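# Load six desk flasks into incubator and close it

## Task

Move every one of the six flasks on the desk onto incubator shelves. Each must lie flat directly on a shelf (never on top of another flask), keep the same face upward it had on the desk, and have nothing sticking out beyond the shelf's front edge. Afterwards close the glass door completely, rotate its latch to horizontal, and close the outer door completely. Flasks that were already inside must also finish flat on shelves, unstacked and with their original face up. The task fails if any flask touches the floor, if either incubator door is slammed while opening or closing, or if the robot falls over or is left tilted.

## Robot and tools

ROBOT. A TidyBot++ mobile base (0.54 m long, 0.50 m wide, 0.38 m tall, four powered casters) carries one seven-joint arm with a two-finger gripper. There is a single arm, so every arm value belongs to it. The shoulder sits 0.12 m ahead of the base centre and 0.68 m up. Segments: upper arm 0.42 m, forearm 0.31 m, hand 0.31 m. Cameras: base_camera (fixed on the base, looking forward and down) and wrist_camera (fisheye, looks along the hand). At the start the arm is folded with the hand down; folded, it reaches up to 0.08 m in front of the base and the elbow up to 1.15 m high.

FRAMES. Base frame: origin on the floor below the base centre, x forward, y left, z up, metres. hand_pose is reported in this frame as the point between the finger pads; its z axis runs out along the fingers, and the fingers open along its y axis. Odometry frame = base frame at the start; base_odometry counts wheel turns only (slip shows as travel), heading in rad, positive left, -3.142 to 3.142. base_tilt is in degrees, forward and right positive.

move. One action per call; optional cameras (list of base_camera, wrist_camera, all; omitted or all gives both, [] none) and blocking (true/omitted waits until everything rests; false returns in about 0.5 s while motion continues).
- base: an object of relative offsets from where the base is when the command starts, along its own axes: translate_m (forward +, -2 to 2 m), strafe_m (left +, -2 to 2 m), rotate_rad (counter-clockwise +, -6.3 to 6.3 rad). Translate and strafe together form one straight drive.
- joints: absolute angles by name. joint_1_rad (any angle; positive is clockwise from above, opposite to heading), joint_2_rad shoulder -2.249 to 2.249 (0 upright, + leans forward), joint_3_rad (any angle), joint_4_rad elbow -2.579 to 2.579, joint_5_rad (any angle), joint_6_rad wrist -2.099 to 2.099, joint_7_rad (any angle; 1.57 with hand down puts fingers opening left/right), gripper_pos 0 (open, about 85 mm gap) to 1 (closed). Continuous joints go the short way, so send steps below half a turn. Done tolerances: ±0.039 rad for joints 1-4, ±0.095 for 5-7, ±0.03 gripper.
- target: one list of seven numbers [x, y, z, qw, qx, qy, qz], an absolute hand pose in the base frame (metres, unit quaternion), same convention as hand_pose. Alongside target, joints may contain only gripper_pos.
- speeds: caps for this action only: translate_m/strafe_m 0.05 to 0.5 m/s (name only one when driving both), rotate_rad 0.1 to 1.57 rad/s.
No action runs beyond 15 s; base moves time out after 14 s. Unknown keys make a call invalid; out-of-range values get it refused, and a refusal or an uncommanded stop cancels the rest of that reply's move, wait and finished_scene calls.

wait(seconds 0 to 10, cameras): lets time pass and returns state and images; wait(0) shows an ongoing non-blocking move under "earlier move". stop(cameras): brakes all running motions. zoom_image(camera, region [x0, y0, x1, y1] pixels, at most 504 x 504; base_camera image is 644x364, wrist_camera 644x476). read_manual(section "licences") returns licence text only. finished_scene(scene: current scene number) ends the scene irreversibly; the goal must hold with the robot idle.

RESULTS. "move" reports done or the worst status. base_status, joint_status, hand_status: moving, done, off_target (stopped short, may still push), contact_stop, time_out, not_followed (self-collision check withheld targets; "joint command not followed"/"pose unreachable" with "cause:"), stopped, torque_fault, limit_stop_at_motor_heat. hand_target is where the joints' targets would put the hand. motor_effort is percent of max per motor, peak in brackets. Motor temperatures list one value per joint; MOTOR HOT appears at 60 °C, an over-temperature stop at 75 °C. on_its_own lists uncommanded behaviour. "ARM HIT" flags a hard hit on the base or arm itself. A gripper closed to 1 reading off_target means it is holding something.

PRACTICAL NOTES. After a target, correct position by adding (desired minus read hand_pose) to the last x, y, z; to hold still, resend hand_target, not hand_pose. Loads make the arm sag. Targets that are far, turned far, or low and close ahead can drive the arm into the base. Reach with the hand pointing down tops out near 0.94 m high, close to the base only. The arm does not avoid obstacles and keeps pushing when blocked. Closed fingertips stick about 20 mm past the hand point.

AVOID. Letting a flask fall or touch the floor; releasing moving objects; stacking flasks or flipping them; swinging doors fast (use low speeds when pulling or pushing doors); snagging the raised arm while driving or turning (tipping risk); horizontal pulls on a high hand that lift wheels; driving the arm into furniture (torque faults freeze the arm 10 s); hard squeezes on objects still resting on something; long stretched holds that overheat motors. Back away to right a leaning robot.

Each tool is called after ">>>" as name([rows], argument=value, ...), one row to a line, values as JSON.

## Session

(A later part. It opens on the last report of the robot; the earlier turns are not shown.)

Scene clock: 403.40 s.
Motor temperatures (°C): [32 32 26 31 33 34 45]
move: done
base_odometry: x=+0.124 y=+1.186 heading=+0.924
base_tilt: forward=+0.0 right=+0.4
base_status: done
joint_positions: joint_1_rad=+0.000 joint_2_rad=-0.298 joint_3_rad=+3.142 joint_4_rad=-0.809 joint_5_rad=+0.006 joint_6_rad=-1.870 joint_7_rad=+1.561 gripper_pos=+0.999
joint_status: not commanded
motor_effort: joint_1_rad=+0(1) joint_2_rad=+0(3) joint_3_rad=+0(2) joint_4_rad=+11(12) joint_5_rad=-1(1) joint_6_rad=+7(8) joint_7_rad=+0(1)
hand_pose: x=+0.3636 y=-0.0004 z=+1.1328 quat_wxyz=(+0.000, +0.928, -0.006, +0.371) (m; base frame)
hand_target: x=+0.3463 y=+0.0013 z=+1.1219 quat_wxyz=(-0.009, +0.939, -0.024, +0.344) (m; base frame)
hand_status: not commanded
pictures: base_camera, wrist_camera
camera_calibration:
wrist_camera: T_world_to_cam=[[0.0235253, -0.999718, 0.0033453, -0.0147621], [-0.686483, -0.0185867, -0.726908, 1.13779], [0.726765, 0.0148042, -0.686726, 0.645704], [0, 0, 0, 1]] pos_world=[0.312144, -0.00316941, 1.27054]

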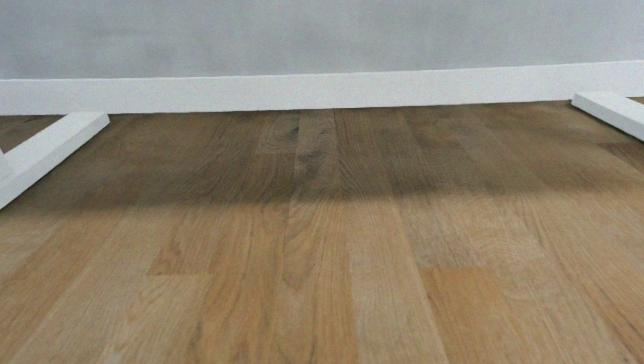

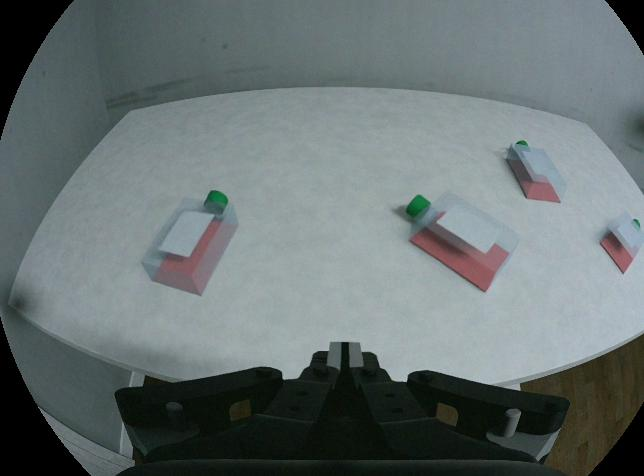

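>>> move(base={"translate_m": -0.185, "strafe_m": -0.15}, joints={"joint_2_rad": 0.225, "joint_4_rad": -0.845, "joint_6_rad": -1.25}, cameras=[])

>>> move(joints={"joint_2_rad": 0.15, "joint_4_rad": -1.13, "joint_6_rad": -1.04}, cameras=["wrist_camera"])

Scene clock: 407.10 s.
Motor temperatures (°C): [32 32 26 31 33 34 45]
move: done
base_odometry: x=+0.133 y=+0.948 heading=+0.924
base_tilt: forward=+0.1 right=+0.4
base_status: done
joint_positions: joint_1_rad=+0.000 joint_2_rad=+0.228 joint_3_rad=+3.142 joint_4_rad=-0.831 joint_5_rad=+0.006 joint_6_rad=-1.323 joint_7_rad=+1.561 gripper_pos=+0.999
joint_status: all done
motor_effort: joint_1_rad=-1(2) joint_2_rad=-26(29) joint_3_rad=+0(3) joint_4_rad=+18(19) joint_5_rad=+0(1) joint_6_rad=+7(8) joint_7_rad=+0(1)
hand_pose: x=+0.7026 y=-0.0005 z=+1.0197 quat_wxyz=(+0.001, +0.929, -0.005, +0.371) (m; base frame)
hand_target: x=+0.7166 y=+0.0013 z=+1.0309 quat_wxyz=(-0.010, +0.917, -0.023, +0.399) (m; base frame)
hand_status: not commanded
pictures: none
No camera images: "cameras" was empty.

Scene clock: 408.47 s.
Motor temperatures (°C): [32 32 26 31 33 34 45]
move: done
base_odometry: x=+0.133 y=+0.948 heading=+0.924
base_tilt: forward=+0.0 right=+0.3
base_status: not commanded
joint_positions: joint_1_rad=+0.000 joint_2_rad=+0.160 joint_3_rad=+3.142 joint_4_rad=-1.105 joint_5_rad=+0.006 joint_6_rad=-1.109 joint_7_rad=+1.561 gripper_pos=+0.999
joint_status: all done
motor_effort: joint_1_rad=+0(1) joint_2_rad=-24(27) joint_3_rad=+1(1) joint_4_rad=+18(20) joint_5_rad=-1(1) joint_6_rad=+7(8) joint_7_rad=+0(1)
hand_pose: x=+0.7020 y=-0.0004 z=+0.9680 quat_wxyz=(+0.001, +0.927, -0.004, +0.375) (m; base frame)
hand_target: x=+0.7110 y=+0.0013 z=+0.9760 quat_wxyz=(-0.010, +0.917, -0.023, +0.399) (m; base frame)
hand_status: not commanded
pictures: wrist_camera
camera_calibration:
wrist_camera: T_world_to_cam=[[0.0266144, -0.999626, 0.00634397, -0.0272575], [-0.68133, -0.0227831, -0.731621, 1.25118], [0.731492, 0.0151493, -0.681682, 0.278276], [0, 0, 0, 1]] pos_world=[0.649636, -0.00295724, 1.10526]

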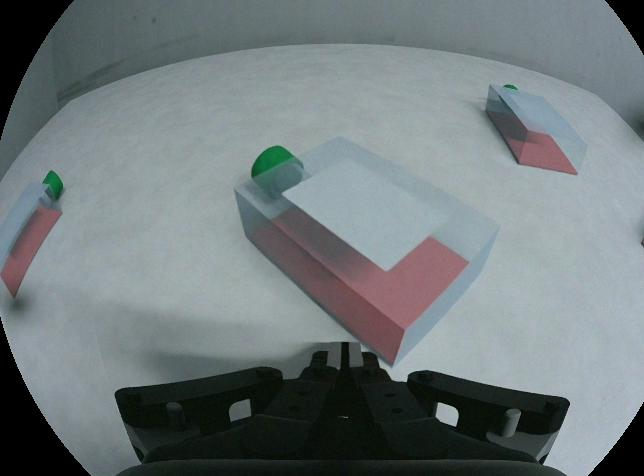

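>>> move(base={"translate_m": 0.041, "strafe_m": -0.065}, speeds={"strafe_m": 0.08}, cameras=["wrist_camera"])

Scene clock: 410.10 s.
Motor temperatures (°C): [32 32 26 31 33 34 45]
move: done
base_odometry: x=+0.210 y=+0.942 heading=+0.924
base_tilt: forward=+0.0 right=+0.4
base_status: done
joint_positions: joint_1_rad=+0.000 joint_2_rad=+0.158 joint_3_rad=+3.142 joint_4_rad=-1.108 joint_5_rad=+0.006 joint_6_rad=-1.106 joint_7_rad=+1.561 gripper_pos=+0.999
joint_status: not commanded
motor_effort: joint_1_rad=-1(3) joint_2_rad=-25(26) joint_3_rad=+0(3) joint_4_rad=+18(19) joint_5_rad=+0(2) joint_6_rad=+7(7) joint_7_rad=+0(1)
hand_pose: x=+0.7015 y=-0.0003 z=+0.9681 quat_wxyz=(+0.001, +0.927, -0.004, +0.375) (m; base frame)
hand_target: x=+0.7110 y=+0.0013 z=+0.9760 quat_wxyz=(-0.010, +0.917, -0.023, +0.399) (m; base frame)
hand_status: not commanded
pictures: wrist_camera
camera_calibration:
wrist_camera: T_world_to_cam=[[0.0268149, -0.99962, 0.00646032, -0.0272951], [-0.680183, -0.0229811, -0.732682, 1.25114], [0.732552, 0.0152526, -0.68054, 0.276981], [0, 0, 0, 1]] pos_world=[0.648832, -0.00275677, 1.10536]

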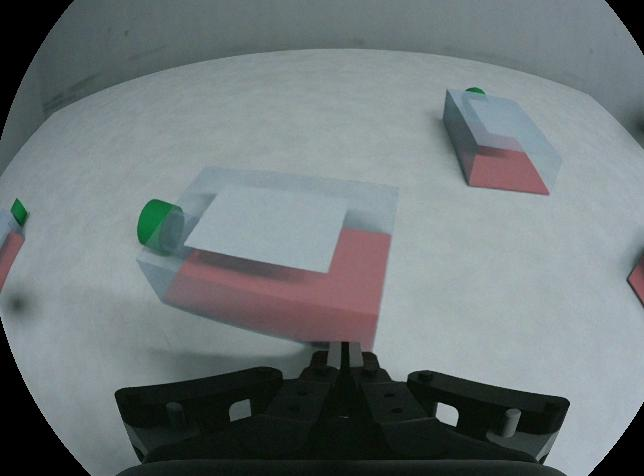

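>>> move(base={"translate_m": 0.051, "strafe_m": -0.032}, speeds={"translate_m": 0.08}, cameras=["wrist_camera"])

>>> move(base={"translate_m": 0.06, "strafe_m": 0.0}, speeds={"translate_m": 0.08}, cameras=["wrist_camera"])

Scene clock: 411.87 s.
Motor temperatures (°C): [32 32 26 31 33 34 45]
move: done
base_odometry: x=+0.266 y=+0.963 heading=+0.923
base_tilt: forward=+0.1 right=+0.3
base_status: done
joint_positions: joint_1_rad=+0.000 joint_2_rad=+0.156 joint_3_rad=+3.142 joint_4_rad=-1.111 joint_5_rad=+0.006 joint_6_rad=-1.105 joint_7_rad=+1.561 gripper_pos=+0.999
joint_status: not commanded
motor_effort: joint_1_rad=+0(2) joint_2_rad=-25(27) joint_3_rad=+0(2) joint_4_rad=+19(19) joint_5_rad=+0(1) joint_6_rad=+7(8) joint_7_rad=+0(1)
hand_pose: x=+0.7010 y=-0.0003 z=+0.9683 quat_wxyz=(+0.001, +0.927, -0.004, +0.376) (m; base frame)
hand_target: x=+0.7110 y=+0.0013 z=+0.9760 quat_wxyz=(-0.010, +0.917, -0.023, +0.399) (m; base frame)
hand_status: not commanded
pictures: wrist_camera
camera_calibration:
wrist_camera: T_world_to_cam=[[0.0268103, -0.99962, 0.00648444, -0.0273033], [-0.679561, -0.0229828, -0.733259, 1.25104], [0.733129, 0.0152523, -0.679918, 0.27643], [0, 0, 0, 1]] pos_world=[0.64823, -0.00275676, 1.10546]

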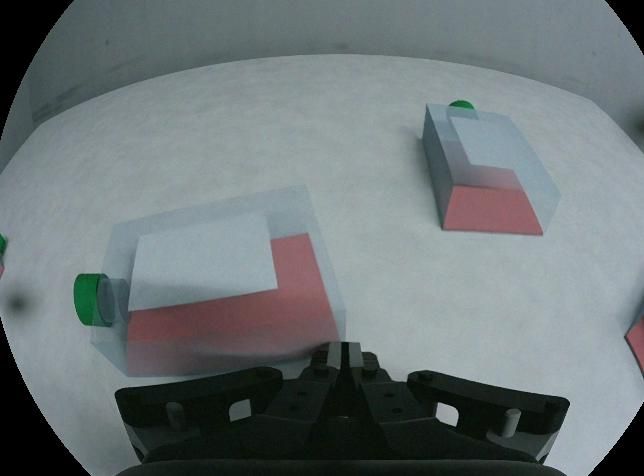

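Scene clock: 413.10 s.
Motor temperatures (°C): [32 32 26 31 33 34 45]
move: done
base_odometry: x=+0.303 y=+1.011 heading=+0.923
base_tilt: forward=+0.2 right=+0.4
base_status: done
joint_positions: joint_1_rad=+0.000 joint_2_rad=+0.155 joint_3_rad=+3.142 joint_4_rad=-1.111 joint_5_rad=+0.006 joint_6_rad=-1.105 joint_7_rad=+1.561 gripper_pos=+0.999
joint_status: not commanded
motor_effort: joint_1_rad=-1(3) joint_2_rad=-26(28) joint_3_rad=+0(1) joint_4_rad=+18(19) joint_5_rad=+0(1) joint_6_rad=+8(8) joint_7_rad=+0(1)
hand_pose: x=+0.7008 y=-0.0003 z=+0.9683 quat_wxyz=(+0.001, +0.927, -0.004, +0.376) (m; base frame)
hand_target: x=+0.7110 y=+0.0013 z=+0.9760 quat_wxyz=(-0.010, +0.917, -0.023, +0.399) (m; base frame)
hand_status: not commanded
pictures: wrist_camera
camera_calibration:
wrist_camera: T_world_to_cam=[[0.0268083, -0.99962, 0.00649197, -0.0273049], [-0.679353, -0.0229826, -0.733451, 1.25098], [0.733321, 0.0152523, -0.679711, 0.276224], [0, 0, 0, 1]] pos_world=[0.648029, -0.00275676, 1.10546]

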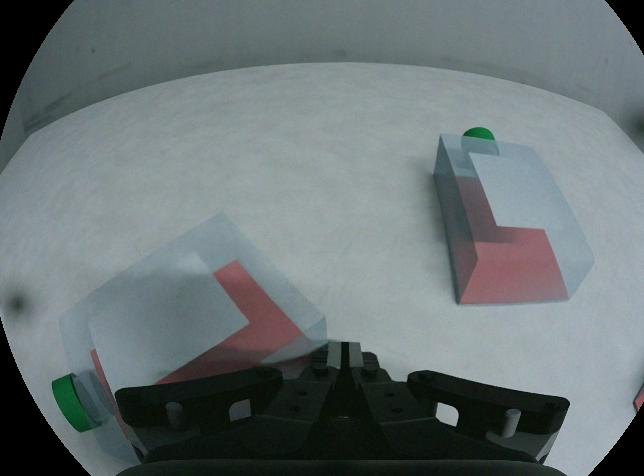

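>>> move(base={"translate_m": 0.043, "strafe_m": 0.036}, speeds={"translate_m": 0.08}, cameras=["wrist_camera"])

Scene clock: 414.77 s.
Motor temperatures (°C): [32 32 26 31 33 34 45]
move: done
base_odometry: x=+0.300 y=+1.067 heading=+0.923
base_tilt: forward=+0.1 right=+0.3
base_status: done
joint_positions: joint_1_rad=+0.000 joint_2_rad=+0.155 joint_3_rad=+3.142 joint_4_rad=-1.111 joint_5_rad=+0.006 joint_6_rad=-1.104 joint_7_rad=+1.561 gripper_pos=+0.999
joint_status: not commanded
motor_effort: joint_1_rad=+0(4) joint_2_rad=-25(27) joint_3_rad=+1(2) joint_4_rad=+18(19) joint_5_rad=+0(2) joint_6_rad=+7(8) joint_7_rad=+1(1)
hand_pose: x=+0.7006 y=-0.0005 z=+0.9686 quat_wxyz=(+0.001, +0.927, -0.004, +0.376) (m; base frame)
hand_target: x=+0.7110 y=+0.0013 z=+0.9760 quat_wxyz=(-0.010, +0.917, -0.023, +0.399) (m; base frame)
hand_status: not commanded
pictures: wrist_camera
camera_calibration:
wrist_camera: T_world_to_cam=[[0.0264541, -0.999629, 0.00642282, -0.0271954], [-0.679053, -0.0226848, -0.733739, 1.25111], [0.733613, 0.015049, -0.679401, 0.27598], [0, 0, 0, 1]] pos_world=[0.647826, -0.00295741, 1.10566]

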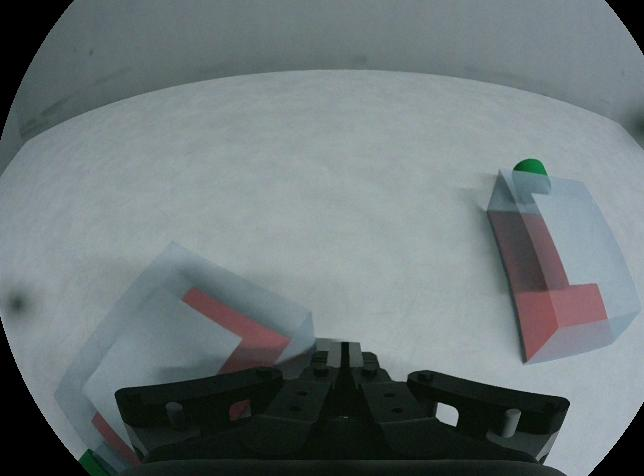

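>>> move(base={"translate_m": 0.014, "strafe_m": 0.032}, speeds={"strafe_m": 0.08}, cameras=["wrist_camera"])

Scene clock: 416.13 s.
Motor temperatures (°C): [32 32 26 31 33 34 45]
move: done
base_odometry: x=+0.283 y=+1.098 heading=+0.923
base_tilt: forward=+0.1 right=+0.4
base_status: done
joint_positions: joint_1_rad=+0.001 joint_2_rad=+0.154 joint_3_rad=+3.142 joint_4_rad=-1.112 joint_5_rad=+0.006 joint_6_rad=-1.104 joint_7_rad=+1.561 gripper_pos=+0.999
joint_status: not commanded
motor_effort: joint_1_rad=-1(4) joint_2_rad=-25(26) joint_3_rad=+0(3) joint_4_rad=+19(19) joint_5_rad=-1(2) joint_6_rad=+7(8) joint_7_rad=+0(1)
hand_pose: x=+0.7005 y=-0.0010 z=+0.9689 quat_wxyz=(+0.001, +0.926, -0.005, +0.376) (m; base frame)
hand_target: x=+0.7110 y=+0.0013 z=+0.9760 quat_wxyz=(-0.010, +0.917, -0.023, +0.399) (m; base frame)
hand_status: not commanded
pictures: wrist_camera
camera_calibration:
wrist_camera: T_world_to_cam=[[0.0256697, -0.999649, 0.00648492, -0.0271507], [-0.678659, -0.0221894, -0.734118, 1.25128], [0.734005, 0.0144435, -0.678991, 0.275704], [0, 0, 0, 1]] pos_world=[0.647521, -0.00335814, 1.10596]

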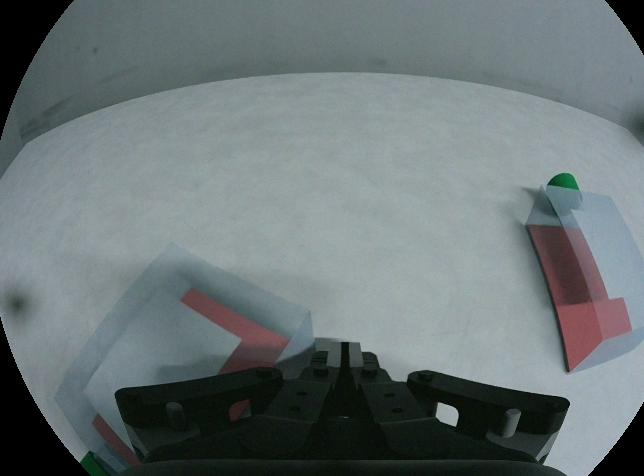

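>>> move(joints={"joint_2_rad": 0.06, "joint_4_rad": -1.03, "joint_6_rad": -1.22}, cameras=[])

>>> move(base={"translate_m": -0.016, "strafe_m": 0.424, "rotate_rad": -0.454}, speeds={"strafe_m": 0.25, "rotate_rad": 0.35}, joints={"gripper_pos": 0.5}, cameras=["wrist_camera"])

Scene clock: 417.97 s.
Motor temperatures (°C): [32 32 26 31 33 34 45]
move: done
base_odometry: x=+0.283 y=+1.098 heading=+0.923
base_tilt: forward=+0.0 right=+0.4
base_status: not commanded
joint_positions: joint_1_rad=+0.001 joint_2_rad=+0.059 joint_3_rad=+3.142 joint_4_rad=-1.033 joint_5_rad=+0.006 joint_6_rad=-1.167 joint_7_rad=+1.561 gripper_pos=+0.999
joint_status: all done
motor_effort: joint_1_rad=-1(1) joint_2_rad=-21(29) joint_3_rad=+0(1) joint_4_rad=+18(21) joint_5_rad=-1(1) joint_6_rad=+8(8) joint_7_rad=+0(1)
hand_pose: x=+0.6633 y=-0.0010 z=+1.0486 quat_wxyz=(+0.001, +0.904, -0.005, +0.427) (m; base frame)
hand_target: x=+0.6530 y=+0.0013 z=+1.0375 quat_wxyz=(-0.010, +0.915, -0.023, +0.404) (m; base frame)
hand_status: not commanded
pictures: none
No camera images: "cameras" was empty.

Scene clock: 420.47 s.
Motor temperatures (°C): [32 32 26 31 33 34 45]
move: done
base_odometry: x=-0.065 y=+1.341 heading=+0.468
base_tilt: forward=+0.1 right=+0.3
base_status: done
joint_positions: joint_1_rad=+0.002 joint_2_rad=+0.059 joint_3_rad=+3.142 joint_4_rad=-1.033 joint_5_rad=+0.006 joint_6_rad=-1.167 joint_7_rad=+1.561 gripper_pos=+0.500
joint_status: all done
motor_effort: joint_1_rad=-1(3) joint_2_rad=-21(23) joint_3_rad=+0(2) joint_4_rad=+18(19) joint_5_rad=-1(2) joint_6_rad=+8(8) joint_7_rad=+0(2)
hand_pose: x=+0.6634 y=-0.0015 z=+1.0486 quat_wxyz=(+0.001, +0.904, -0.005, +0.427) (m; base frame)
hand_target: x=+0.6530 y=+0.0013 z=+1.0375 quat_wxyz=(-0.010, +0.915, -0.023, +0.404) (m; base frame)
hand_status: not commanded
pictures: wrist_camera
camera_calibration:
wrist_camera: T_world_to_cam=[[0.0236016, -0.999679, 0.00917263, -0.0287312], [-0.593848, -0.0214001, -0.804293, 1.30189], [0.804231, 0.0135354, -0.594162, 0.221492], [0, 0, 0, 1]] pos_world=[0.595672, -0.00385937, 1.17897]

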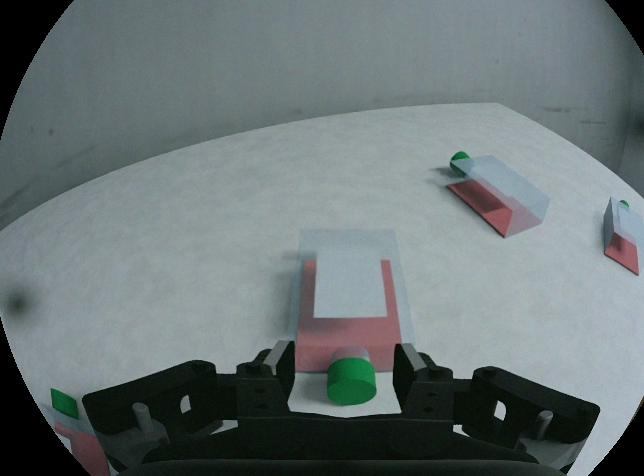

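>>> move(base={"translate_m": 0.013, "strafe_m": -0.0065}, joints={"joint_2_rad": 0.075, "joint_4_rad": -1.18, "joint_6_rad": -0.97}, cameras=["wrist_camera"])

Scene clock: 421.77 s.
Motor temperatures (°C): [32 32 26 31 33 34 45]
move: done
base_odometry: x=-0.050 y=+1.341 heading=+0.468
base_tilt: forward=+0.0 right=+0.3
base_status: done
joint_positions: joint_1_rad=+0.002 joint_2_rad=+0.075 joint_3_rad=+3.142 joint_4_rad=-1.165 joint_5_rad=+0.006 joint_6_rad=-1.039 joint_7_rad=+1.561 gripper_pos=+0.500
joint_status: all done
motor_effort: joint_1_rad=-1(2) joint_2_rad=-22(25) joint_3_rad=+0(1) joint_4_rad=+19(21) joint_5_rad=+0(1) joint_6_rad=+8(9) joint_7_rad=+0(1)
hand_pose: x=+0.6844 y=-0.0015 z=+1.0012 quat_wxyz=(+0.001, +0.908, -0.005, +0.418) (m; base frame)
hand_target: x=+0.6964 y=+0.0013 z=+1.0096 quat_wxyz=(-0.011, +0.897, -0.023, +0.442) (m; base frame)
hand_status: not commanded
pictures: wrist_camera
camera_calibration:
wrist_camera: T_world_to_cam=[[0.0242336, -0.999666, 0.00900365, -0.0290614], [-0.608645, -0.0218981, -0.793141, 1.27534], [0.793073, 0.0137406, -0.608972, 0.198973], [0, 0, 0, 1]] pos_world=[0.619133, -0.00385813, 1.13295]

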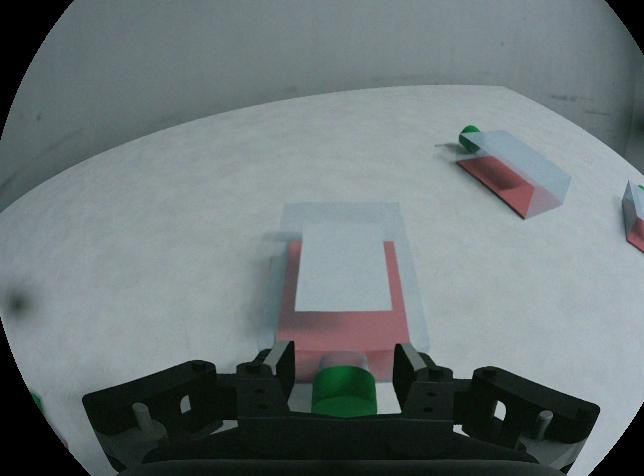

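>>> move(joints={"joint_2_rad": 0.075, "joint_4_rad": -1.273, "joint_6_rad": -0.865}, cameras=["wrist_camera"])

Scene clock: 423.00 s.
Motor temperatures (°C): [32 32 26 31 33 34 45]
move: done
base_odometry: x=-0.050 y=+1.341 heading=+0.468
base_tilt: forward=+0.1 right=+0.3
base_status: not commanded
joint_positions: joint_1_rad=+0.002 joint_2_rad=+0.077 joint_3_rad=+3.142 joint_4_rad=-1.258 joint_5_rad=+0.006 joint_6_rad=-0.938 joint_7_rad=+1.561 gripper_pos=+0.500
joint_status: all done
motor_effort: joint_1_rad=-1(1) joint_2_rad=-23(26) joint_3_rad=+0(1) joint_4_rad=+19(20) joint_5_rad=-1(1) joint_6_rad=+8(9) joint_7_rad=+1(1)
hand_pose: x=+0.6948 y=-0.0014 z=+0.9737 quat_wxyz=(+0.001, +0.907, -0.005, +0.421) (m; base frame)
hand_target: x=+0.7064 y=+0.0013 z=+0.9844 quat_wxyz=(-0.011, +0.894, -0.023, +0.448) (m; base frame)
hand_status: not commanded
pictures: wrist_camera
camera_calibration:
wrist_camera: T_world_to_cam=[[0.024807, -0.999649, 0.00928422, -0.0296146], [-0.604319, -0.0223934, -0.796428, 1.26002], [0.796356, 0.0141464, -0.604662, 0.167477], [0, 0, 0, 1]] pos_world=[0.628818, -0.00375715, 1.10506]

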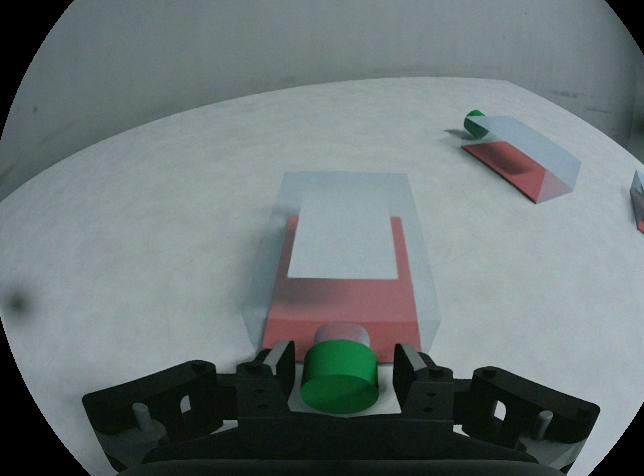

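>>> move(joints={"gripper_pos": 0.62}, cameras=[])

>>> move(joints={"gripper_pos": 0.7}, cameras=[])

>>> move(joints={"gripper_pos": 0.85}, cameras=["wrist_camera"])

Scene clock: 423.63 s.
Motor temperatures (°C): [32 32 26 31 33 34 45]
move: done
base_odometry: x=-0.050 y=+1.341 heading=+0.468
base_tilt: forward=+0.1 right=+0.3
base_status: not commanded
joint_positions: joint_1_rad=+0.002 joint_2_rad=+0.077 joint_3_rad=+3.142 joint_4_rad=-1.258 joint_5_rad=+0.006 joint_6_rad=-0.937 joint_7_rad=+1.561 gripper_pos=+0.620
joint_status: all done
motor_effort: joint_1_rad=+0(1) joint_2_rad=-23(23) joint_3_rad=+0(1) joint_4_rad=+19(20) joint_5_rad=-1(1) joint_6_rad=+8(8) joint_7_rad=+0(1)
hand_pose: x=+0.6950 y=-0.0014 z=+0.9739 quat_wxyz=(+0.001, +0.907, -0.005, +0.421) (m; base frame)
hand_target: x=+0.7064 y=+0.0013 z=+0.9844 quat_wxyz=(-0.011, +0.894, -0.023, +0.448) (m; base frame)
hand_status: not commanded
pictures: none
No camera images: "cameras" was empty.

Scene clock: 424.13 s.
Motor temperatures (°C): [32 32 26 31 33 34 45]
move: done
base_odometry: x=-0.050 y=+1.341 heading=+0.468
base_tilt: forward=+0.1 right=+0.3
base_status: not commanded
joint_positions: joint_1_rad=+0.002 joint_2_rad=+0.077 joint_3_rad=+3.142 joint_4_rad=-1.258 joint_5_rad=+0.006 joint_6_rad=-0.936 joint_7_rad=+1.561 gripper_pos=+0.679
joint_status: all done
motor_effort: joint_1_rad=+0(1) joint_2_rad=-23(24) joint_3_rad=+1(1) joint_4_rad=+19(20) joint_5_rad=-1(1) joint_6_rad=+8(8) joint_7_rad=-1(1)
hand_pose: x=+0.6953 y=-0.0014 z=+0.9743 quat_wxyz=(+0.001, +0.907, -0.005, +0.422) (m; base frame)
hand_target: x=+0.7064 y=+0.0013 z=+0.9844 quat_wxyz=(-0.011, +0.894, -0.023, +0.448) (m; base frame)
hand_status: not commanded
pictures: none
No camera images: "cameras" was empty.

Scene clock: 424.70 s.
Motor temperatures (°C): [32 32 26 31 33 34 45]
move: off_target
base_odometry: x=-0.050 y=+1.341 heading=+0.468
base_tilt: forward=+0.0 right=+0.3
base_status: not commanded
joint_positions: joint_1_rad=+0.002 joint_2_rad=+0.077 joint_3_rad=+3.142 joint_4_rad=-1.258 joint_5_rad=+0.006 joint_6_rad=-0.935 joint_7_rad=+1.561 gripper_pos=+0.683
joint_status: gripper_pos off_target (ended at +0.683, target +0.850)
motor_effort: joint_1_rad=-1(1) joint_2_rad=-23(24) joint_3_rad=+0(1) joint_4_rad=+19(20) joint_5_rad=-1(1) joint_6_rad=+8(8) joint_7_rad=+1(1)
hand_pose: x=+0.6954 y=-0.0014 z=+0.9743 quat_wxyz=(+0.001, +0.907, -0.005, +0.422) (m; base frame)
hand_target: x=+0.7064 y=+0.0013 z=+0.9844 quat_wxyz=(-0.011, +0.894, -0.023, +0.448) (m; base frame)
hand_status: not commanded
pictures: wrist_camera
camera_calibration:
wrist_camera: T_world_to_cam=[[0.0247812, -0.999649, 0.00935136, -0.029681], [-0.602165, -0.0223932, -0.798058, 1.26091], [0.797987, 0.0141458, -0.602509, 0.164162], [0, 0, 0, 1]] pos_world=[0.62901, -0.00375715, 1.10546]

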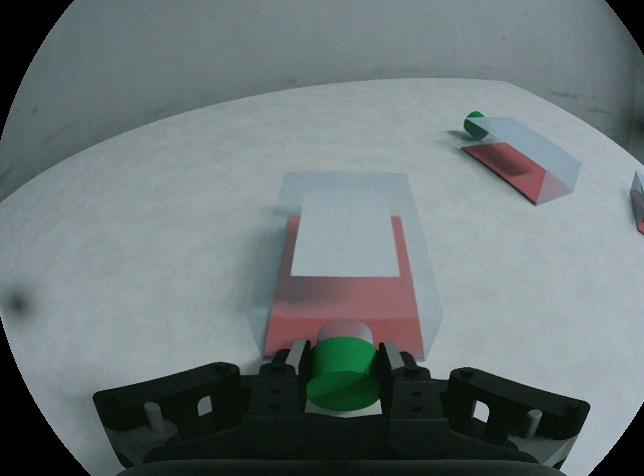

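>>> move(joints={"joint_2_rad": 0.08, "joint_4_rad": -0.96, "joint_6_rad": -1.29}, cameras=["wrist_camera"])

>>> move(base={"translate_m": -0.538, "strafe_m": -0.265, "rotate_rad": -1.116}, speeds={"translate_m": 0.28, "rotate_rad": 0.45}, cameras=[])

>>> move(base={"translate_m": 1.15, "strafe_m": -0.625}, speeds={"translate_m": 0.4})

Scene clock: 427.00 s.
Motor temperatures (°C): [32 32 26 31 33 34 45]
move: done
base_odometry: x=-0.050 y=+1.341 heading=+0.468
base_tilt: forward=+0.1 right=+0.3
base_status: not commanded
joint_positions: joint_1_rad=+0.002 joint_2_rad=+0.083 joint_3_rad=+3.142 joint_4_rad=-0.974 joint_5_rad=+0.006 joint_6_rad=-1.221 joint_7_rad=+1.561 gripper_pos=+0.683
joint_status: all done
motor_effort: joint_1_rad=+0(1) joint_2_rad=-22(26) joint_3_rad=+0(1) joint_4_rad=+18(22) joint_5_rad=-1(1) joint_6_rad=+9(10) joint_7_rad=+0(1)
hand_pose: x=+0.6642 y=-0.0016 z=+1.0531 quat_wxyz=(+0.001, +0.908, -0.006, +0.418) (m; base frame)
hand_target: x=+0.6495 y=+0.0013 z=+1.0461 quat_wxyz=(-0.010, +0.918, -0.023, +0.395) (m; base frame)
hand_status: not commanded
pictures: wrist_camera
camera_calibration:
wrist_camera: T_world_to_cam=[[0.0233662, -0.999691, 0.00853425, -0.0280672], [-0.608955, -0.0210025, -0.792927, 1.30412], [0.792861, 0.0133307, -0.609257, 0.246924], [0, 0, 0, 1]] pos_world=[0.599031, -0.00396031, 1.18475]

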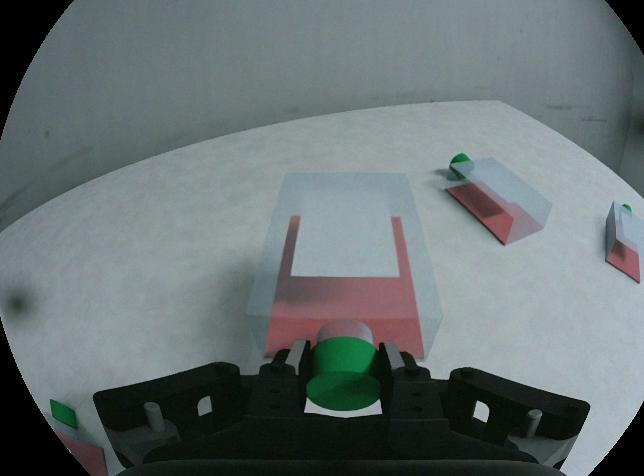

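Scene clock: 430.23 s.
Motor temperatures (°C): [32 32 26 31 33 34 45]
move: done
base_odometry: x=-0.411 y=+0.862 heading=-0.647
base_tilt: forward=+0.1 right=+0.3
base_status: done
joint_positions: joint_1_rad=+0.003 joint_2_rad=+0.093 joint_3_rad=+3.143 joint_4_rad=-0.974 joint_5_rad=+0.006 joint_6_rad=-1.224 joint_7_rad=+1.561 gripper_pos=+0.683
joint_status: not commanded
motor_effort: joint_1_rad=+0(6) joint_2_rad=-22(29) joint_3_rad=+0(5) joint_4_rad=+18(19) joint_5_rad=+0(3) joint_6_rad=+8(9) joint_7_rad=+0(1)
hand_pose: x=+0.6673 y=-0.0026 z=+1.0474 quat_wxyz=(+0.002, +0.911, -0.006, +0.413) (m; base frame)
hand_target: x=+0.6495 y=+0.0013 z=+1.0461 quat_wxyz=(-0.010, +0.918, -0.023, +0.395) (m; base frame)
hand_status: not commanded
pictures: none
No camera images: "cameras" was empty.

Scene clock: 434.60 s.
Motor temperatures (°C): [32 32 26 31 33 34 45]
move: done
base_odometry: x=+0.129 y=-0.330 heading=-0.648
base_tilt: forward=+0.0 right=+0.4
base_status: done
joint_positions: joint_1_rad=+0.003 joint_2_rad=+0.092 joint_3_rad=+3.143 joint_4_rad=-0.973 joint_5_rad=+0.006 joint_6_rad=-1.226 joint_7_rad=+1.561 gripper_pos=+0.683
joint_status: not commanded
motor_effort: joint_1_rad=+0(2) joint_2_rad=-22(26) joint_3_rad=+0(2) joint_4_rad=+18(19) joint_5_rad=+0(1) joint_6_rad=+8(9) joint_7_rad=+1(1)
hand_pose: x=+0.6665 y=-0.0024 z=+1.0478 quat_wxyz=(+0.002, +0.911, -0.006, +0.413) (m; base frame)
hand_target: x=+0.6495 y=+0.0013 z=+1.0461 quat_wxyz=(-0.010, +0.918, -0.023, +0.395) (m; base frame)
hand_status: not commanded
pictures: base_camera, wrist_camera
camera_calibration:
wrist_camera: T_world_to_cam=[[0.0218147, -0.999727, 0.00842683, -0.0277577], [-0.618597, -0.0201189, -0.785451, 1.29994], [0.785406, 0.0119216, -0.618867, 0.257039], [0, 0, 0, 1]] pos_world=[0.602862, -0.00466118, 1.18034]

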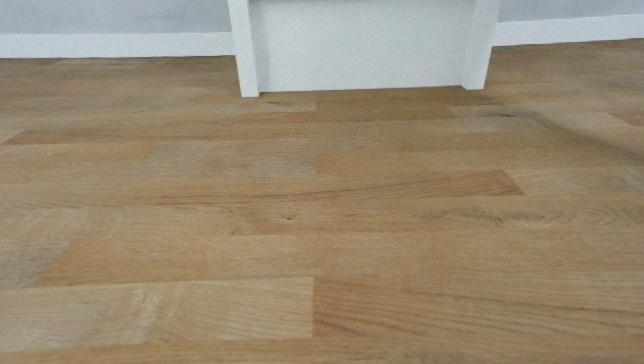

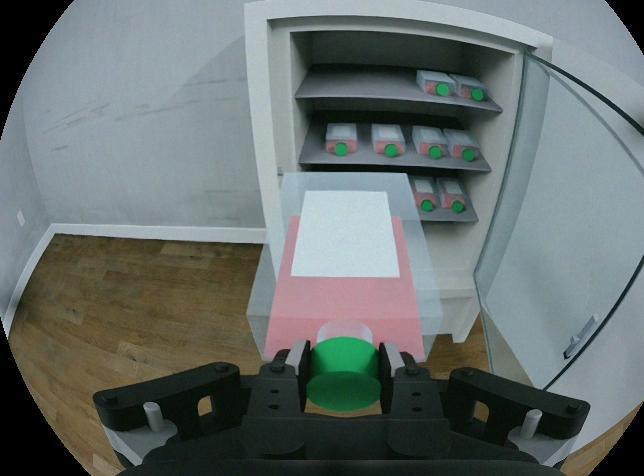

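>>> move(joints={"joint_2_rad": 0.44, "joint_4_rad": -1.966, "joint_6_rad": 0.199})

Scene clock: 438.03 s.
Motor temperatures (°C): [32 32 26 31 33 34 45]
move: done
base_odometry: x=+0.129 y=-0.330 heading=-0.648
base_tilt: forward=+0.0 right=+0.4
base_status: not commanded
joint_positions: joint_1_rad=+0.003 joint_2_rad=+0.440 joint_3_rad=+3.143 joint_4_rad=-1.951 joint_5_rad=+0.006 joint_6_rad=+0.121 joint_7_rad=+1.561 gripper_pos=+0.683
joint_status: all done
motor_effort: joint_1_rad=-1(1) joint_2_rad=-32(35) joint_3_rad=+0(1) joint_4_rad=+15(21) joint_5_rad=-1(1) joint_6_rad=+9(10) joint_7_rad=+0(1)
hand_pose: x=+0.7508 y=-0.0008 z=+0.6323 quat_wxyz=(+0.000, +0.907, -0.003, +0.422) (m; base frame)
hand_target: x=+0.7596 y=+0.0013 z=+0.6445 quat_wxyz=(-0.011, +0.892, -0.023, +0.450) (m; base frame)
hand_status: not commanded
pictures: base_camera, wrist_camera
camera_calibration:
wrist_camera: T_world_to_cam=[[0.0289634, -0.999545, 0.00840603, -0.0297952], [-0.6017, -0.0241493, -0.798357, 1.02117], [0.798197, 0.0180652, -0.602126, -0.0866048], [0, 0, 0, 1]] pos_world=[0.684426, -0.00355675, 0.763358]

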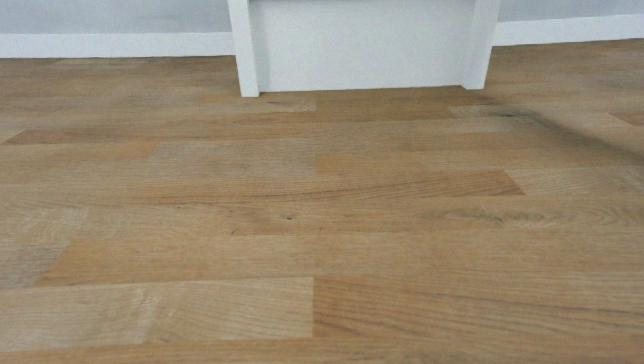

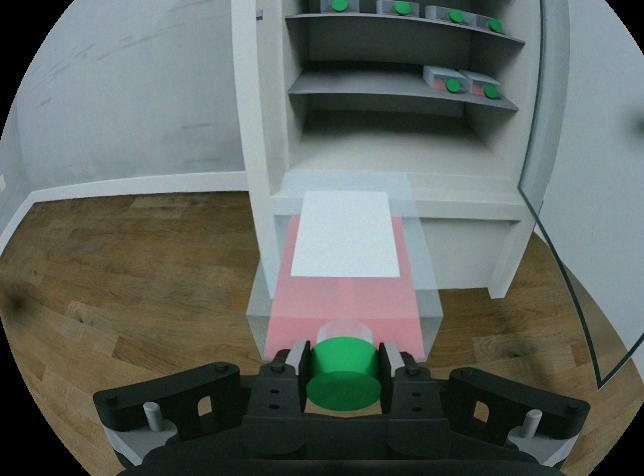

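>>> move(base={"translate_m": 0.48}, speeds={"translate_m": 0.2}, cameras=["wrist_camera"])

Scene clock: 441.50 s.
Motor temperatures (°C): [32 32 26 31 33 34 45]
move: done
base_odometry: x=+0.512 y=-0.620 heading=-0.648
base_tilt: forward=+0.1 right=+0.3
base_status: done
joint_positions: joint_1_rad=+0.003 joint_2_rad=+0.447 joint_3_rad=+3.143 joint_4_rad=-1.957 joint_5_rad=+0.006 joint_6_rad=+0.128 joint_7_rad=+1.561 gripper_pos=+0.683
joint_status: not commanded
motor_effort: joint_1_rad=+0(2) joint_2_rad=-33(34) joint_3_rad=+0(1) joint_4_rad=+15(17) joint_5_rad=+0(1) joint_6_rad=+9(9) joint_7_rad=+0(2)
hand_pose: x=+0.7492 y=-0.0008 z=+0.6268 quat_wxyz=(+0.000, +0.908, -0.003, +0.419) (m; base frame)
hand_target: x=+0.7596 y=+0.0013 z=+0.6445 quat_wxyz=(-0.011, +0.892, -0.023, +0.450) (m; base frame)
hand_status: not commanded
pictures: wrist_camera
camera_calibration:
wrist_camera: T_world_to_cam=[[0.0290351, -0.999546, 0.00808379, -0.0295348], [-0.606752, -0.0240508, -0.794527, 1.01717], [0.794361, 0.0181643, -0.607174, -0.0826058], [0, 0, 0, 1]] pos_world=[0.683646, -0.00355717, 0.758252]

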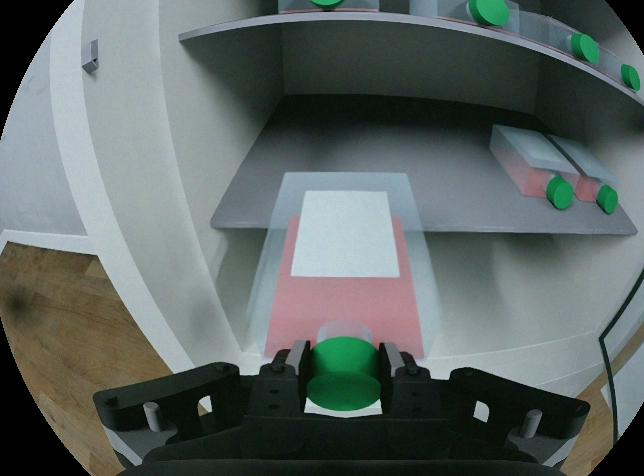

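>>> move(base={"translate_m": 0.15}, speeds={"translate_m": 0.12}, cameras=["wrist_camera"])

Scene clock: 443.67 s.
Motor temperatures (°C): [32 32 26 31 33 34 45]
move: done
base_odometry: x=+0.632 y=-0.711 heading=-0.649
base_tilt: forward=+0.0 right=+0.4
base_status: done
joint_positions: joint_1_rad=+0.003 joint_2_rad=+0.449 joint_3_rad=+3.143 joint_4_rad=-1.960 joint_5_rad=+0.006 joint_6_rad=+0.129 joint_7_rad=+1.561 gripper_pos=+0.683
joint_status: not commanded
motor_effort: joint_1_rad=+0(2) joint_2_rad=-32(34) joint_3_rad=+0(1) joint_4_rad=+15(17) joint_5_rad=+0(1) joint_6_rad=+8(9) joint_7_rad=+2(2)
hand_pose: x=+0.7483 y=-0.0008 z=+0.6246 quat_wxyz=(+0.000, +0.908, -0.003, +0.418) (m; base frame)
hand_target: x=+0.7596 y=+0.0013 z=+0.6445 quat_wxyz=(-0.011, +0.892, -0.023, +0.450) (m; base frame)
hand_status: not commanded
pictures: wrist_camera
camera_calibration:
wrist_camera: T_world_to_cam=[[0.0290593, -0.999546, 0.00799227, -0.0294554], [-0.609244, -0.0240499, -0.792618, 1.01568], [0.79245, 0.0181637, -0.609666, -0.0802615], [0, 0, 0, 1]] pos_world=[0.683256, -0.00355718, 0.756349]

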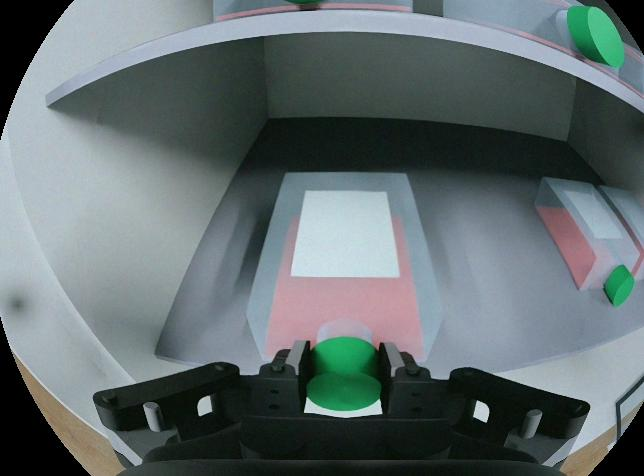

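>>> move(joints={"joint_2_rad": 0.472, "joint_4_rad": -1.984, "joint_6_rad": 0.26}, cameras=["wrist_camera"])

Scene clock: 444.93 s.
Motor temperatures (°C): [32 32 26 31 33 34 45]
move: done
base_odometry: x=+0.632 y=-0.711 heading=-0.649
base_tilt: forward=+0.1 right=+0.3
base_status: not commanded
joint_positions: joint_1_rad=+0.003 joint_2_rad=+0.475 joint_3_rad=+3.143 joint_4_rad=-1.971 joint_5_rad=+0.006 joint_6_rad=+0.192 joint_7_rad=+1.561 gripper_pos=+0.683
joint_status: all done
motor_effort: joint_1_rad=+0(1) joint_2_rad=-33(34) joint_3_rad=+0(1) joint_4_rad=+15(16) joint_5_rad=+0(1) joint_6_rad=+8(10) joint_7_rad=+0(1)
hand_pose: x=+0.7544 y=-0.0007 z=+0.6180 quat_wxyz=(+0.000, +0.903, -0.003, +0.429) (m; base frame)
hand_target: x=+0.7617 y=+0.0013 z=+0.6310 quat_wxyz=(-0.012, +0.890, -0.023, +0.455) (m; base frame)
hand_status: not commanded
pictures: wrist_camera
camera_calibration:
wrist_camera: T_world_to_cam=[[0.0291476, -0.999538, 0.00862623, -0.0300032], [-0.588969, -0.0241464, -0.807795, 1.00822], [0.80763, 0.0184647, -0.589401, -0.113037], [0, 0, 0, 1]] pos_world=[0.685977, -0.00355726, 0.74807]

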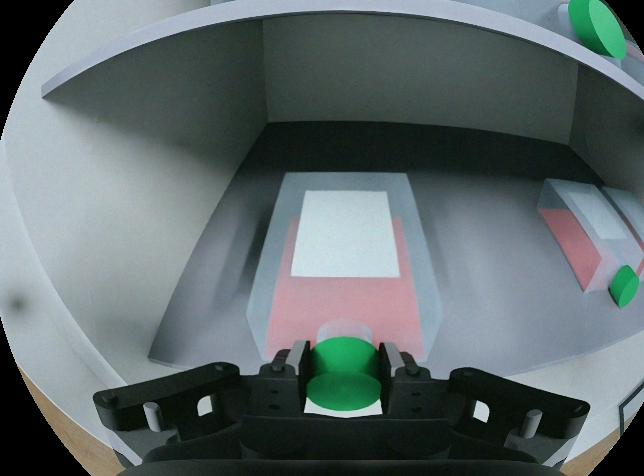

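>>> move(base={"translate_m": 0.03}, speeds={"translate_m": 0.1}, joints={"joint_2_rad": 0.492, "joint_4_rad": -1.996, "joint_6_rad": 0.275}, cameras=["wrist_camera"])

Scene clock: 445.93 s.
Motor temperatures (°C): [32 32 26 31 33 34 45]
move: done
base_odometry: x=+0.656 y=-0.730 heading=-0.649
base_tilt: forward=+0.1 right=+0.4
base_status: done
joint_positions: joint_1_rad=+0.003 joint_2_rad=+0.499 joint_3_rad=+3.143 joint_4_rad=-1.986 joint_5_rad=+0.006 joint_6_rad=+0.204 joint_7_rad=+1.561 gripper_pos=+0.683
joint_status: all done
motor_effort: joint_1_rad=-1(2) joint_2_rad=-32(35) joint_3_rad=+0(1) joint_4_rad=+14(16) joint_5_rad=+0(1) joint_6_rad=+8(9) joint_7_rad=-1(1)
hand_pose: x=+0.7484 y=-0.0006 z=+0.5991 quat_wxyz=(+0.000, +0.909, -0.003, +0.417) (m; base frame)
hand_target: x=+0.7582 y=+0.0013 z=+0.6166 quat_wxyz=(-0.011, +0.894, -0.023, +0.448) (m; base frame)
hand_status: not commanded
pictures: wrist_camera
camera_calibration:
wrist_camera: T_world_to_cam=[[0.0293857, -0.999539, 0.00769681, -0.0291668], [-0.610535, -0.0240451, -0.791624, 0.995909], [0.791444, 0.0185633, -0.61096, -0.0942172], [0, 0, 0, 1]] pos_world=[0.683462, -0.00345769, 0.731047]

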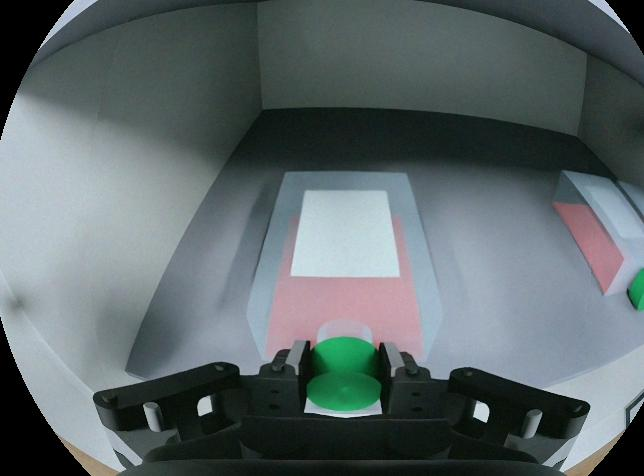

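>>> move(base={"translate_m": 0.013}, speeds={"translate_m": 0.08}, joints={"joint_2_rad": 0.498, "joint_4_rad": -2.0, "joint_6_rad": 0.293}, cameras=["wrist_camera"])

Scene clock: 446.80 s.
Motor temperatures (°C): [32 32 26 31 33 34 45]
move: done
base_odometry: x=+0.667 y=-0.738 heading=-0.650
base_tilt: forward=+0.1 right=+0.3
base_status: done
joint_positions: joint_1_rad=+0.003 joint_2_rad=+0.504 joint_3_rad=+3.143 joint_4_rad=-1.993 joint_5_rad=+0.006 joint_6_rad=+0.222 joint_7_rad=+1.561 gripper_pos=+0.683
joint_status: all done
motor_effort: joint_1_rad=-1(1) joint_2_rad=-32(35) joint_3_rad=+0(1) joint_4_rad=+13(15) joint_5_rad=-1(1) joint_6_rad=+8(10) joint_7_rad=+0(1)
hand_pose: x=+0.7486 y=-0.0006 z=+0.5978 quat_wxyz=(+0.000, +0.907, -0.003, +0.420) (m; base frame)
hand_target: x=+0.7594 y=+0.0013 z=+0.6155 quat_wxyz=(-0.011, +0.892, -0.023, +0.451) (m; base frame)
hand_status: not commanded
pictures: wrist_camera
camera_calibration:
wrist_camera: T_world_to_cam=[[0.0294112, -0.999537, 0.00783731, -0.0292548], [-0.60504, -0.0240433, -0.795832, 0.993425], [0.795651, 0.0186645, -0.605467, -0.1017], [0, 0, 0, 1]] pos_world=[0.682841, -0.00345782, 0.729253]

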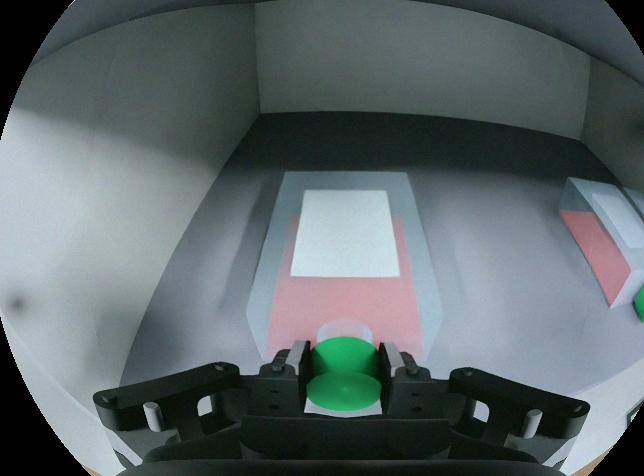

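>>> move(joints={"joint_2_rad": 0.508, "joint_4_rad": -2.006, "joint_6_rad": 0.307}, cameras=[])

>>> move(joints={"joint_2_rad": 0.518, "joint_4_rad": -2.012, "joint_6_rad": 0.322}, cameras=["wrist_camera"])

Scene clock: 447.47 s.
Motor temperatures (°C): [32 32 26 31 33 34 45]
move: done
base_odometry: x=+0.667 y=-0.738 heading=-0.650
base_tilt: forward=+0.0 right=+0.3
base_status: not commanded
joint_positions: joint_1_rad=+0.003 joint_2_rad=+0.508 joint_3_rad=+3.143 joint_4_rad=-1.995 joint_5_rad=+0.006 joint_6_rad=+0.237 joint_7_rad=+1.561 gripper_pos=+0.683
joint_status: all done
motor_effort: joint_1_rad=+0(1) joint_2_rad=-34(34) joint_3_rad=+0(1) joint_4_rad=+14(14) joint_5_rad=-1(1) joint_6_rad=+8(9) joint_7_rad=+0(1)
hand_pose: x=+0.7501 y=-0.0006 z=+0.5977 quat_wxyz=(+0.000, +0.906, -0.003, +0.424) (m; base frame)
hand_target: x=+0.7587 y=+0.0013 z=+0.6100 quat_wxyz=(-0.011, +0.892, -0.023, +0.450) (m; base frame)
hand_status: not commanded
pictures: none
No camera images: "cameras" was empty.

Scene clock: 448.00 s.
Motor temperatures (°C): [32 32 26 31 33 34 45]
move: done
base_odometry: x=+0.667 y=-0.738 heading=-0.650
base_tilt: forward=+0.0 right=+0.3
base_status: not commanded
joint_positions: joint_1_rad=+0.003 joint_2_rad=+0.513 joint_3_rad=+3.143 joint_4_rad=-1.997 joint_5_rad=+0.006 joint_6_rad=+0.254 joint_7_rad=+1.561 gripper_pos=+0.683
joint_status: all done
motor_effort: joint_1_rad=-1(1) joint_2_rad=-33(34) joint_3_rad=+0(1) joint_4_rad=+14(14) joint_5_rad=+0(1) joint_6_rad=+8(9) joint_7_rad=+0(1)
hand_pose: x=+0.7519 y=-0.0006 z=+0.5973 quat_wxyz=(+0.000, +0.904, -0.003, +0.428) (m; base frame)
hand_target: x=+0.7580 y=+0.0013 z=+0.6048 quat_wxyz=(-0.011, +0.893, -0.023, +0.450) (m; base frame)
hand_status: not commanded
pictures: wrist_camera
camera_calibration:
wrist_camera: T_world_to_cam=[[0.0293523, -0.999535, 0.00828551, -0.0295582], [-0.59121, -0.024044, -0.806159, 0.990772], [0.805983, 0.0187641, -0.591641, -0.120679], [0, 0, 0, 1]] pos_world=[0.683887, -0.00345794, 0.727566]

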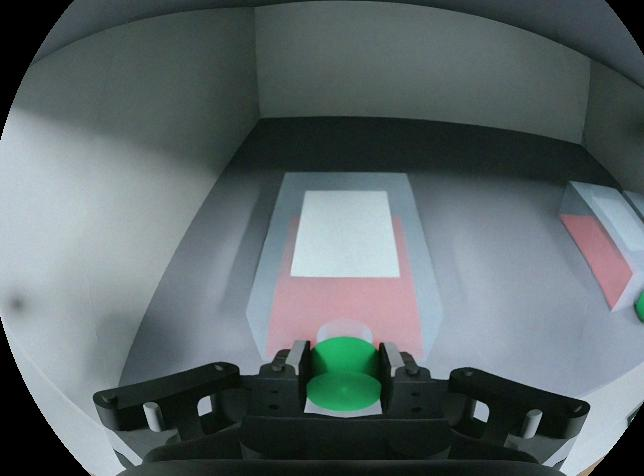

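>>> move(joints={"gripper_pos": 0.66}, cameras=[])

>>> move(joints={"gripper_pos": 0.5}, cameras=[])

>>> move(base={"translate_m": -0.06}, speeds={"translate_m": 0.08}, cameras=["wrist_camera"])

Scene clock: 448.87 s.
Motor temperatures (°C): [32 32 26 31 33 34 45]
move: done
base_odometry: x=+0.667 y=-0.738 heading=-0.650
base_tilt: forward=+0.1 right=+0.4
base_status: not commanded
joint_positions: joint_1_rad=+0.003 joint_2_rad=+0.514 joint_3_rad=+3.143 joint_4_rad=-1.997 joint_5_rad=+0.006 joint_6_rad=+0.254 joint_7_rad=+1.561 gripper_pos=+0.659
joint_status: all done
motor_effort: joint_1_rad=+0(1) joint_2_rad=-32(33) joint_3_rad=+0(1) joint_4_rad=+13(14) joint_5_rad=-1(1) joint_6_rad=+8(9) joint_7_rad=+0(1)
hand_pose: x=+0.7519 y=-0.0006 z=+0.5971 quat_wxyz=(+0.000, +0.904, -0.003, +0.428) (m; base frame)
hand_target: x=+0.7580 y=+0.0013 z=+0.6048 quat_wxyz=(-0.011, +0.893, -0.023, +0.450) (m; base frame)
hand_status: not commanded
pictures: none
No camera images: "cameras" was empty.

Scene clock: 449.47 s.
Motor temperatures (°C): [32 32 26 31 33 34 45]
move: done
base_odometry: x=+0.667 y=-0.738 heading=-0.650
base_tilt: forward=+0.1 right=+0.3
base_status: not commanded
joint_positions: joint_1_rad=+0.003 joint_2_rad=+0.514 joint_3_rad=+3.143 joint_4_rad=-1.997 joint_5_rad=+0.006 joint_6_rad=+0.254 joint_7_rad=+1.561 gripper_pos=+0.500
joint_status: all done
motor_effort: joint_1_rad=-1(1) joint_2_rad=-33(33) joint_3_rad=+0(1) joint_4_rad=+14(14) joint_5_rad=-1(1) joint_6_rad=+8(8) joint_7_rad=+0(1)
hand_pose: x=+0.7519 y=-0.0006 z=+0.5971 quat_wxyz=(+0.000, +0.904, -0.003, +0.428) (m; base frame)
hand_target: x=+0.7580 y=+0.0013 z=+0.6048 quat_wxyz=(-0.011, +0.893, -0.023, +0.450) (m; base frame)
hand_status: not commanded
pictures: none
No camera images: "cameras" was empty.

Scene clock: 450.73 s.
Motor temperatures (°C): [32 32 26 31 33 34 45]
move: done
base_odometry: x=+0.619 y=-0.701 heading=-0.649
base_tilt: forward=+0.0 right=+0.4
base_status: done
joint_positions: joint_1_rad=+0.003 joint_2_rad=+0.517 joint_3_rad=+3.143 joint_4_rad=-2.000 joint_5_rad=+0.006 joint_6_rad=+0.255 joint_7_rad=+1.561 gripper_pos=+0.500
joint_status: not commanded
motor_effort: joint_1_rad=-1(1) joint_2_rad=-32(34) joint_3_rad=+0(1) joint_4_rad=+13(15) joint_5_rad=-1(1) joint_6_rad=+8(8) joint_7_rad=+0(1)
hand_pose: x=+0.7506 y=-0.0006 z=+0.5941 quat_wxyz=(+0.000, +0.905, -0.003, +0.426) (m; base frame)
hand_target: x=+0.7580 y=+0.0013 z=+0.6048 quat_wxyz=(-0.011, +0.893, -0.023, +0.450) (m; base frame)
hand_status: not commanded
pictures: wrist_camera
camera_calibration:
wrist_camera: T_world_to_cam=[[0.0293946, -0.999535, 0.00813456, -0.0294336], [-0.595346, -0.0240441, -0.803109, 0.988642], [0.802931, 0.0187642, -0.595776, -0.116764], [0, 0, 0, 1]] pos_world=[0.683203, -0.00345794, 0.724662]

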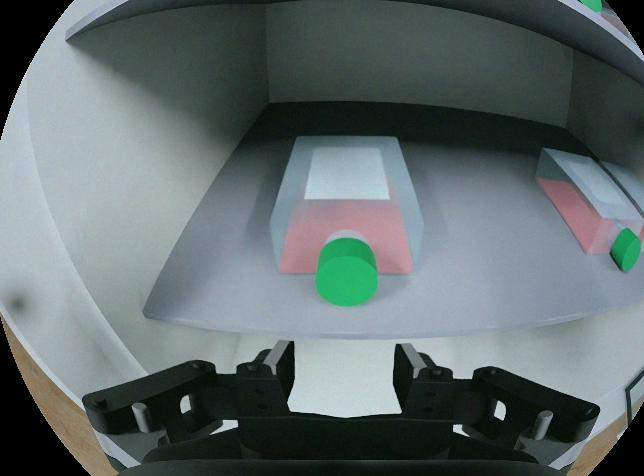

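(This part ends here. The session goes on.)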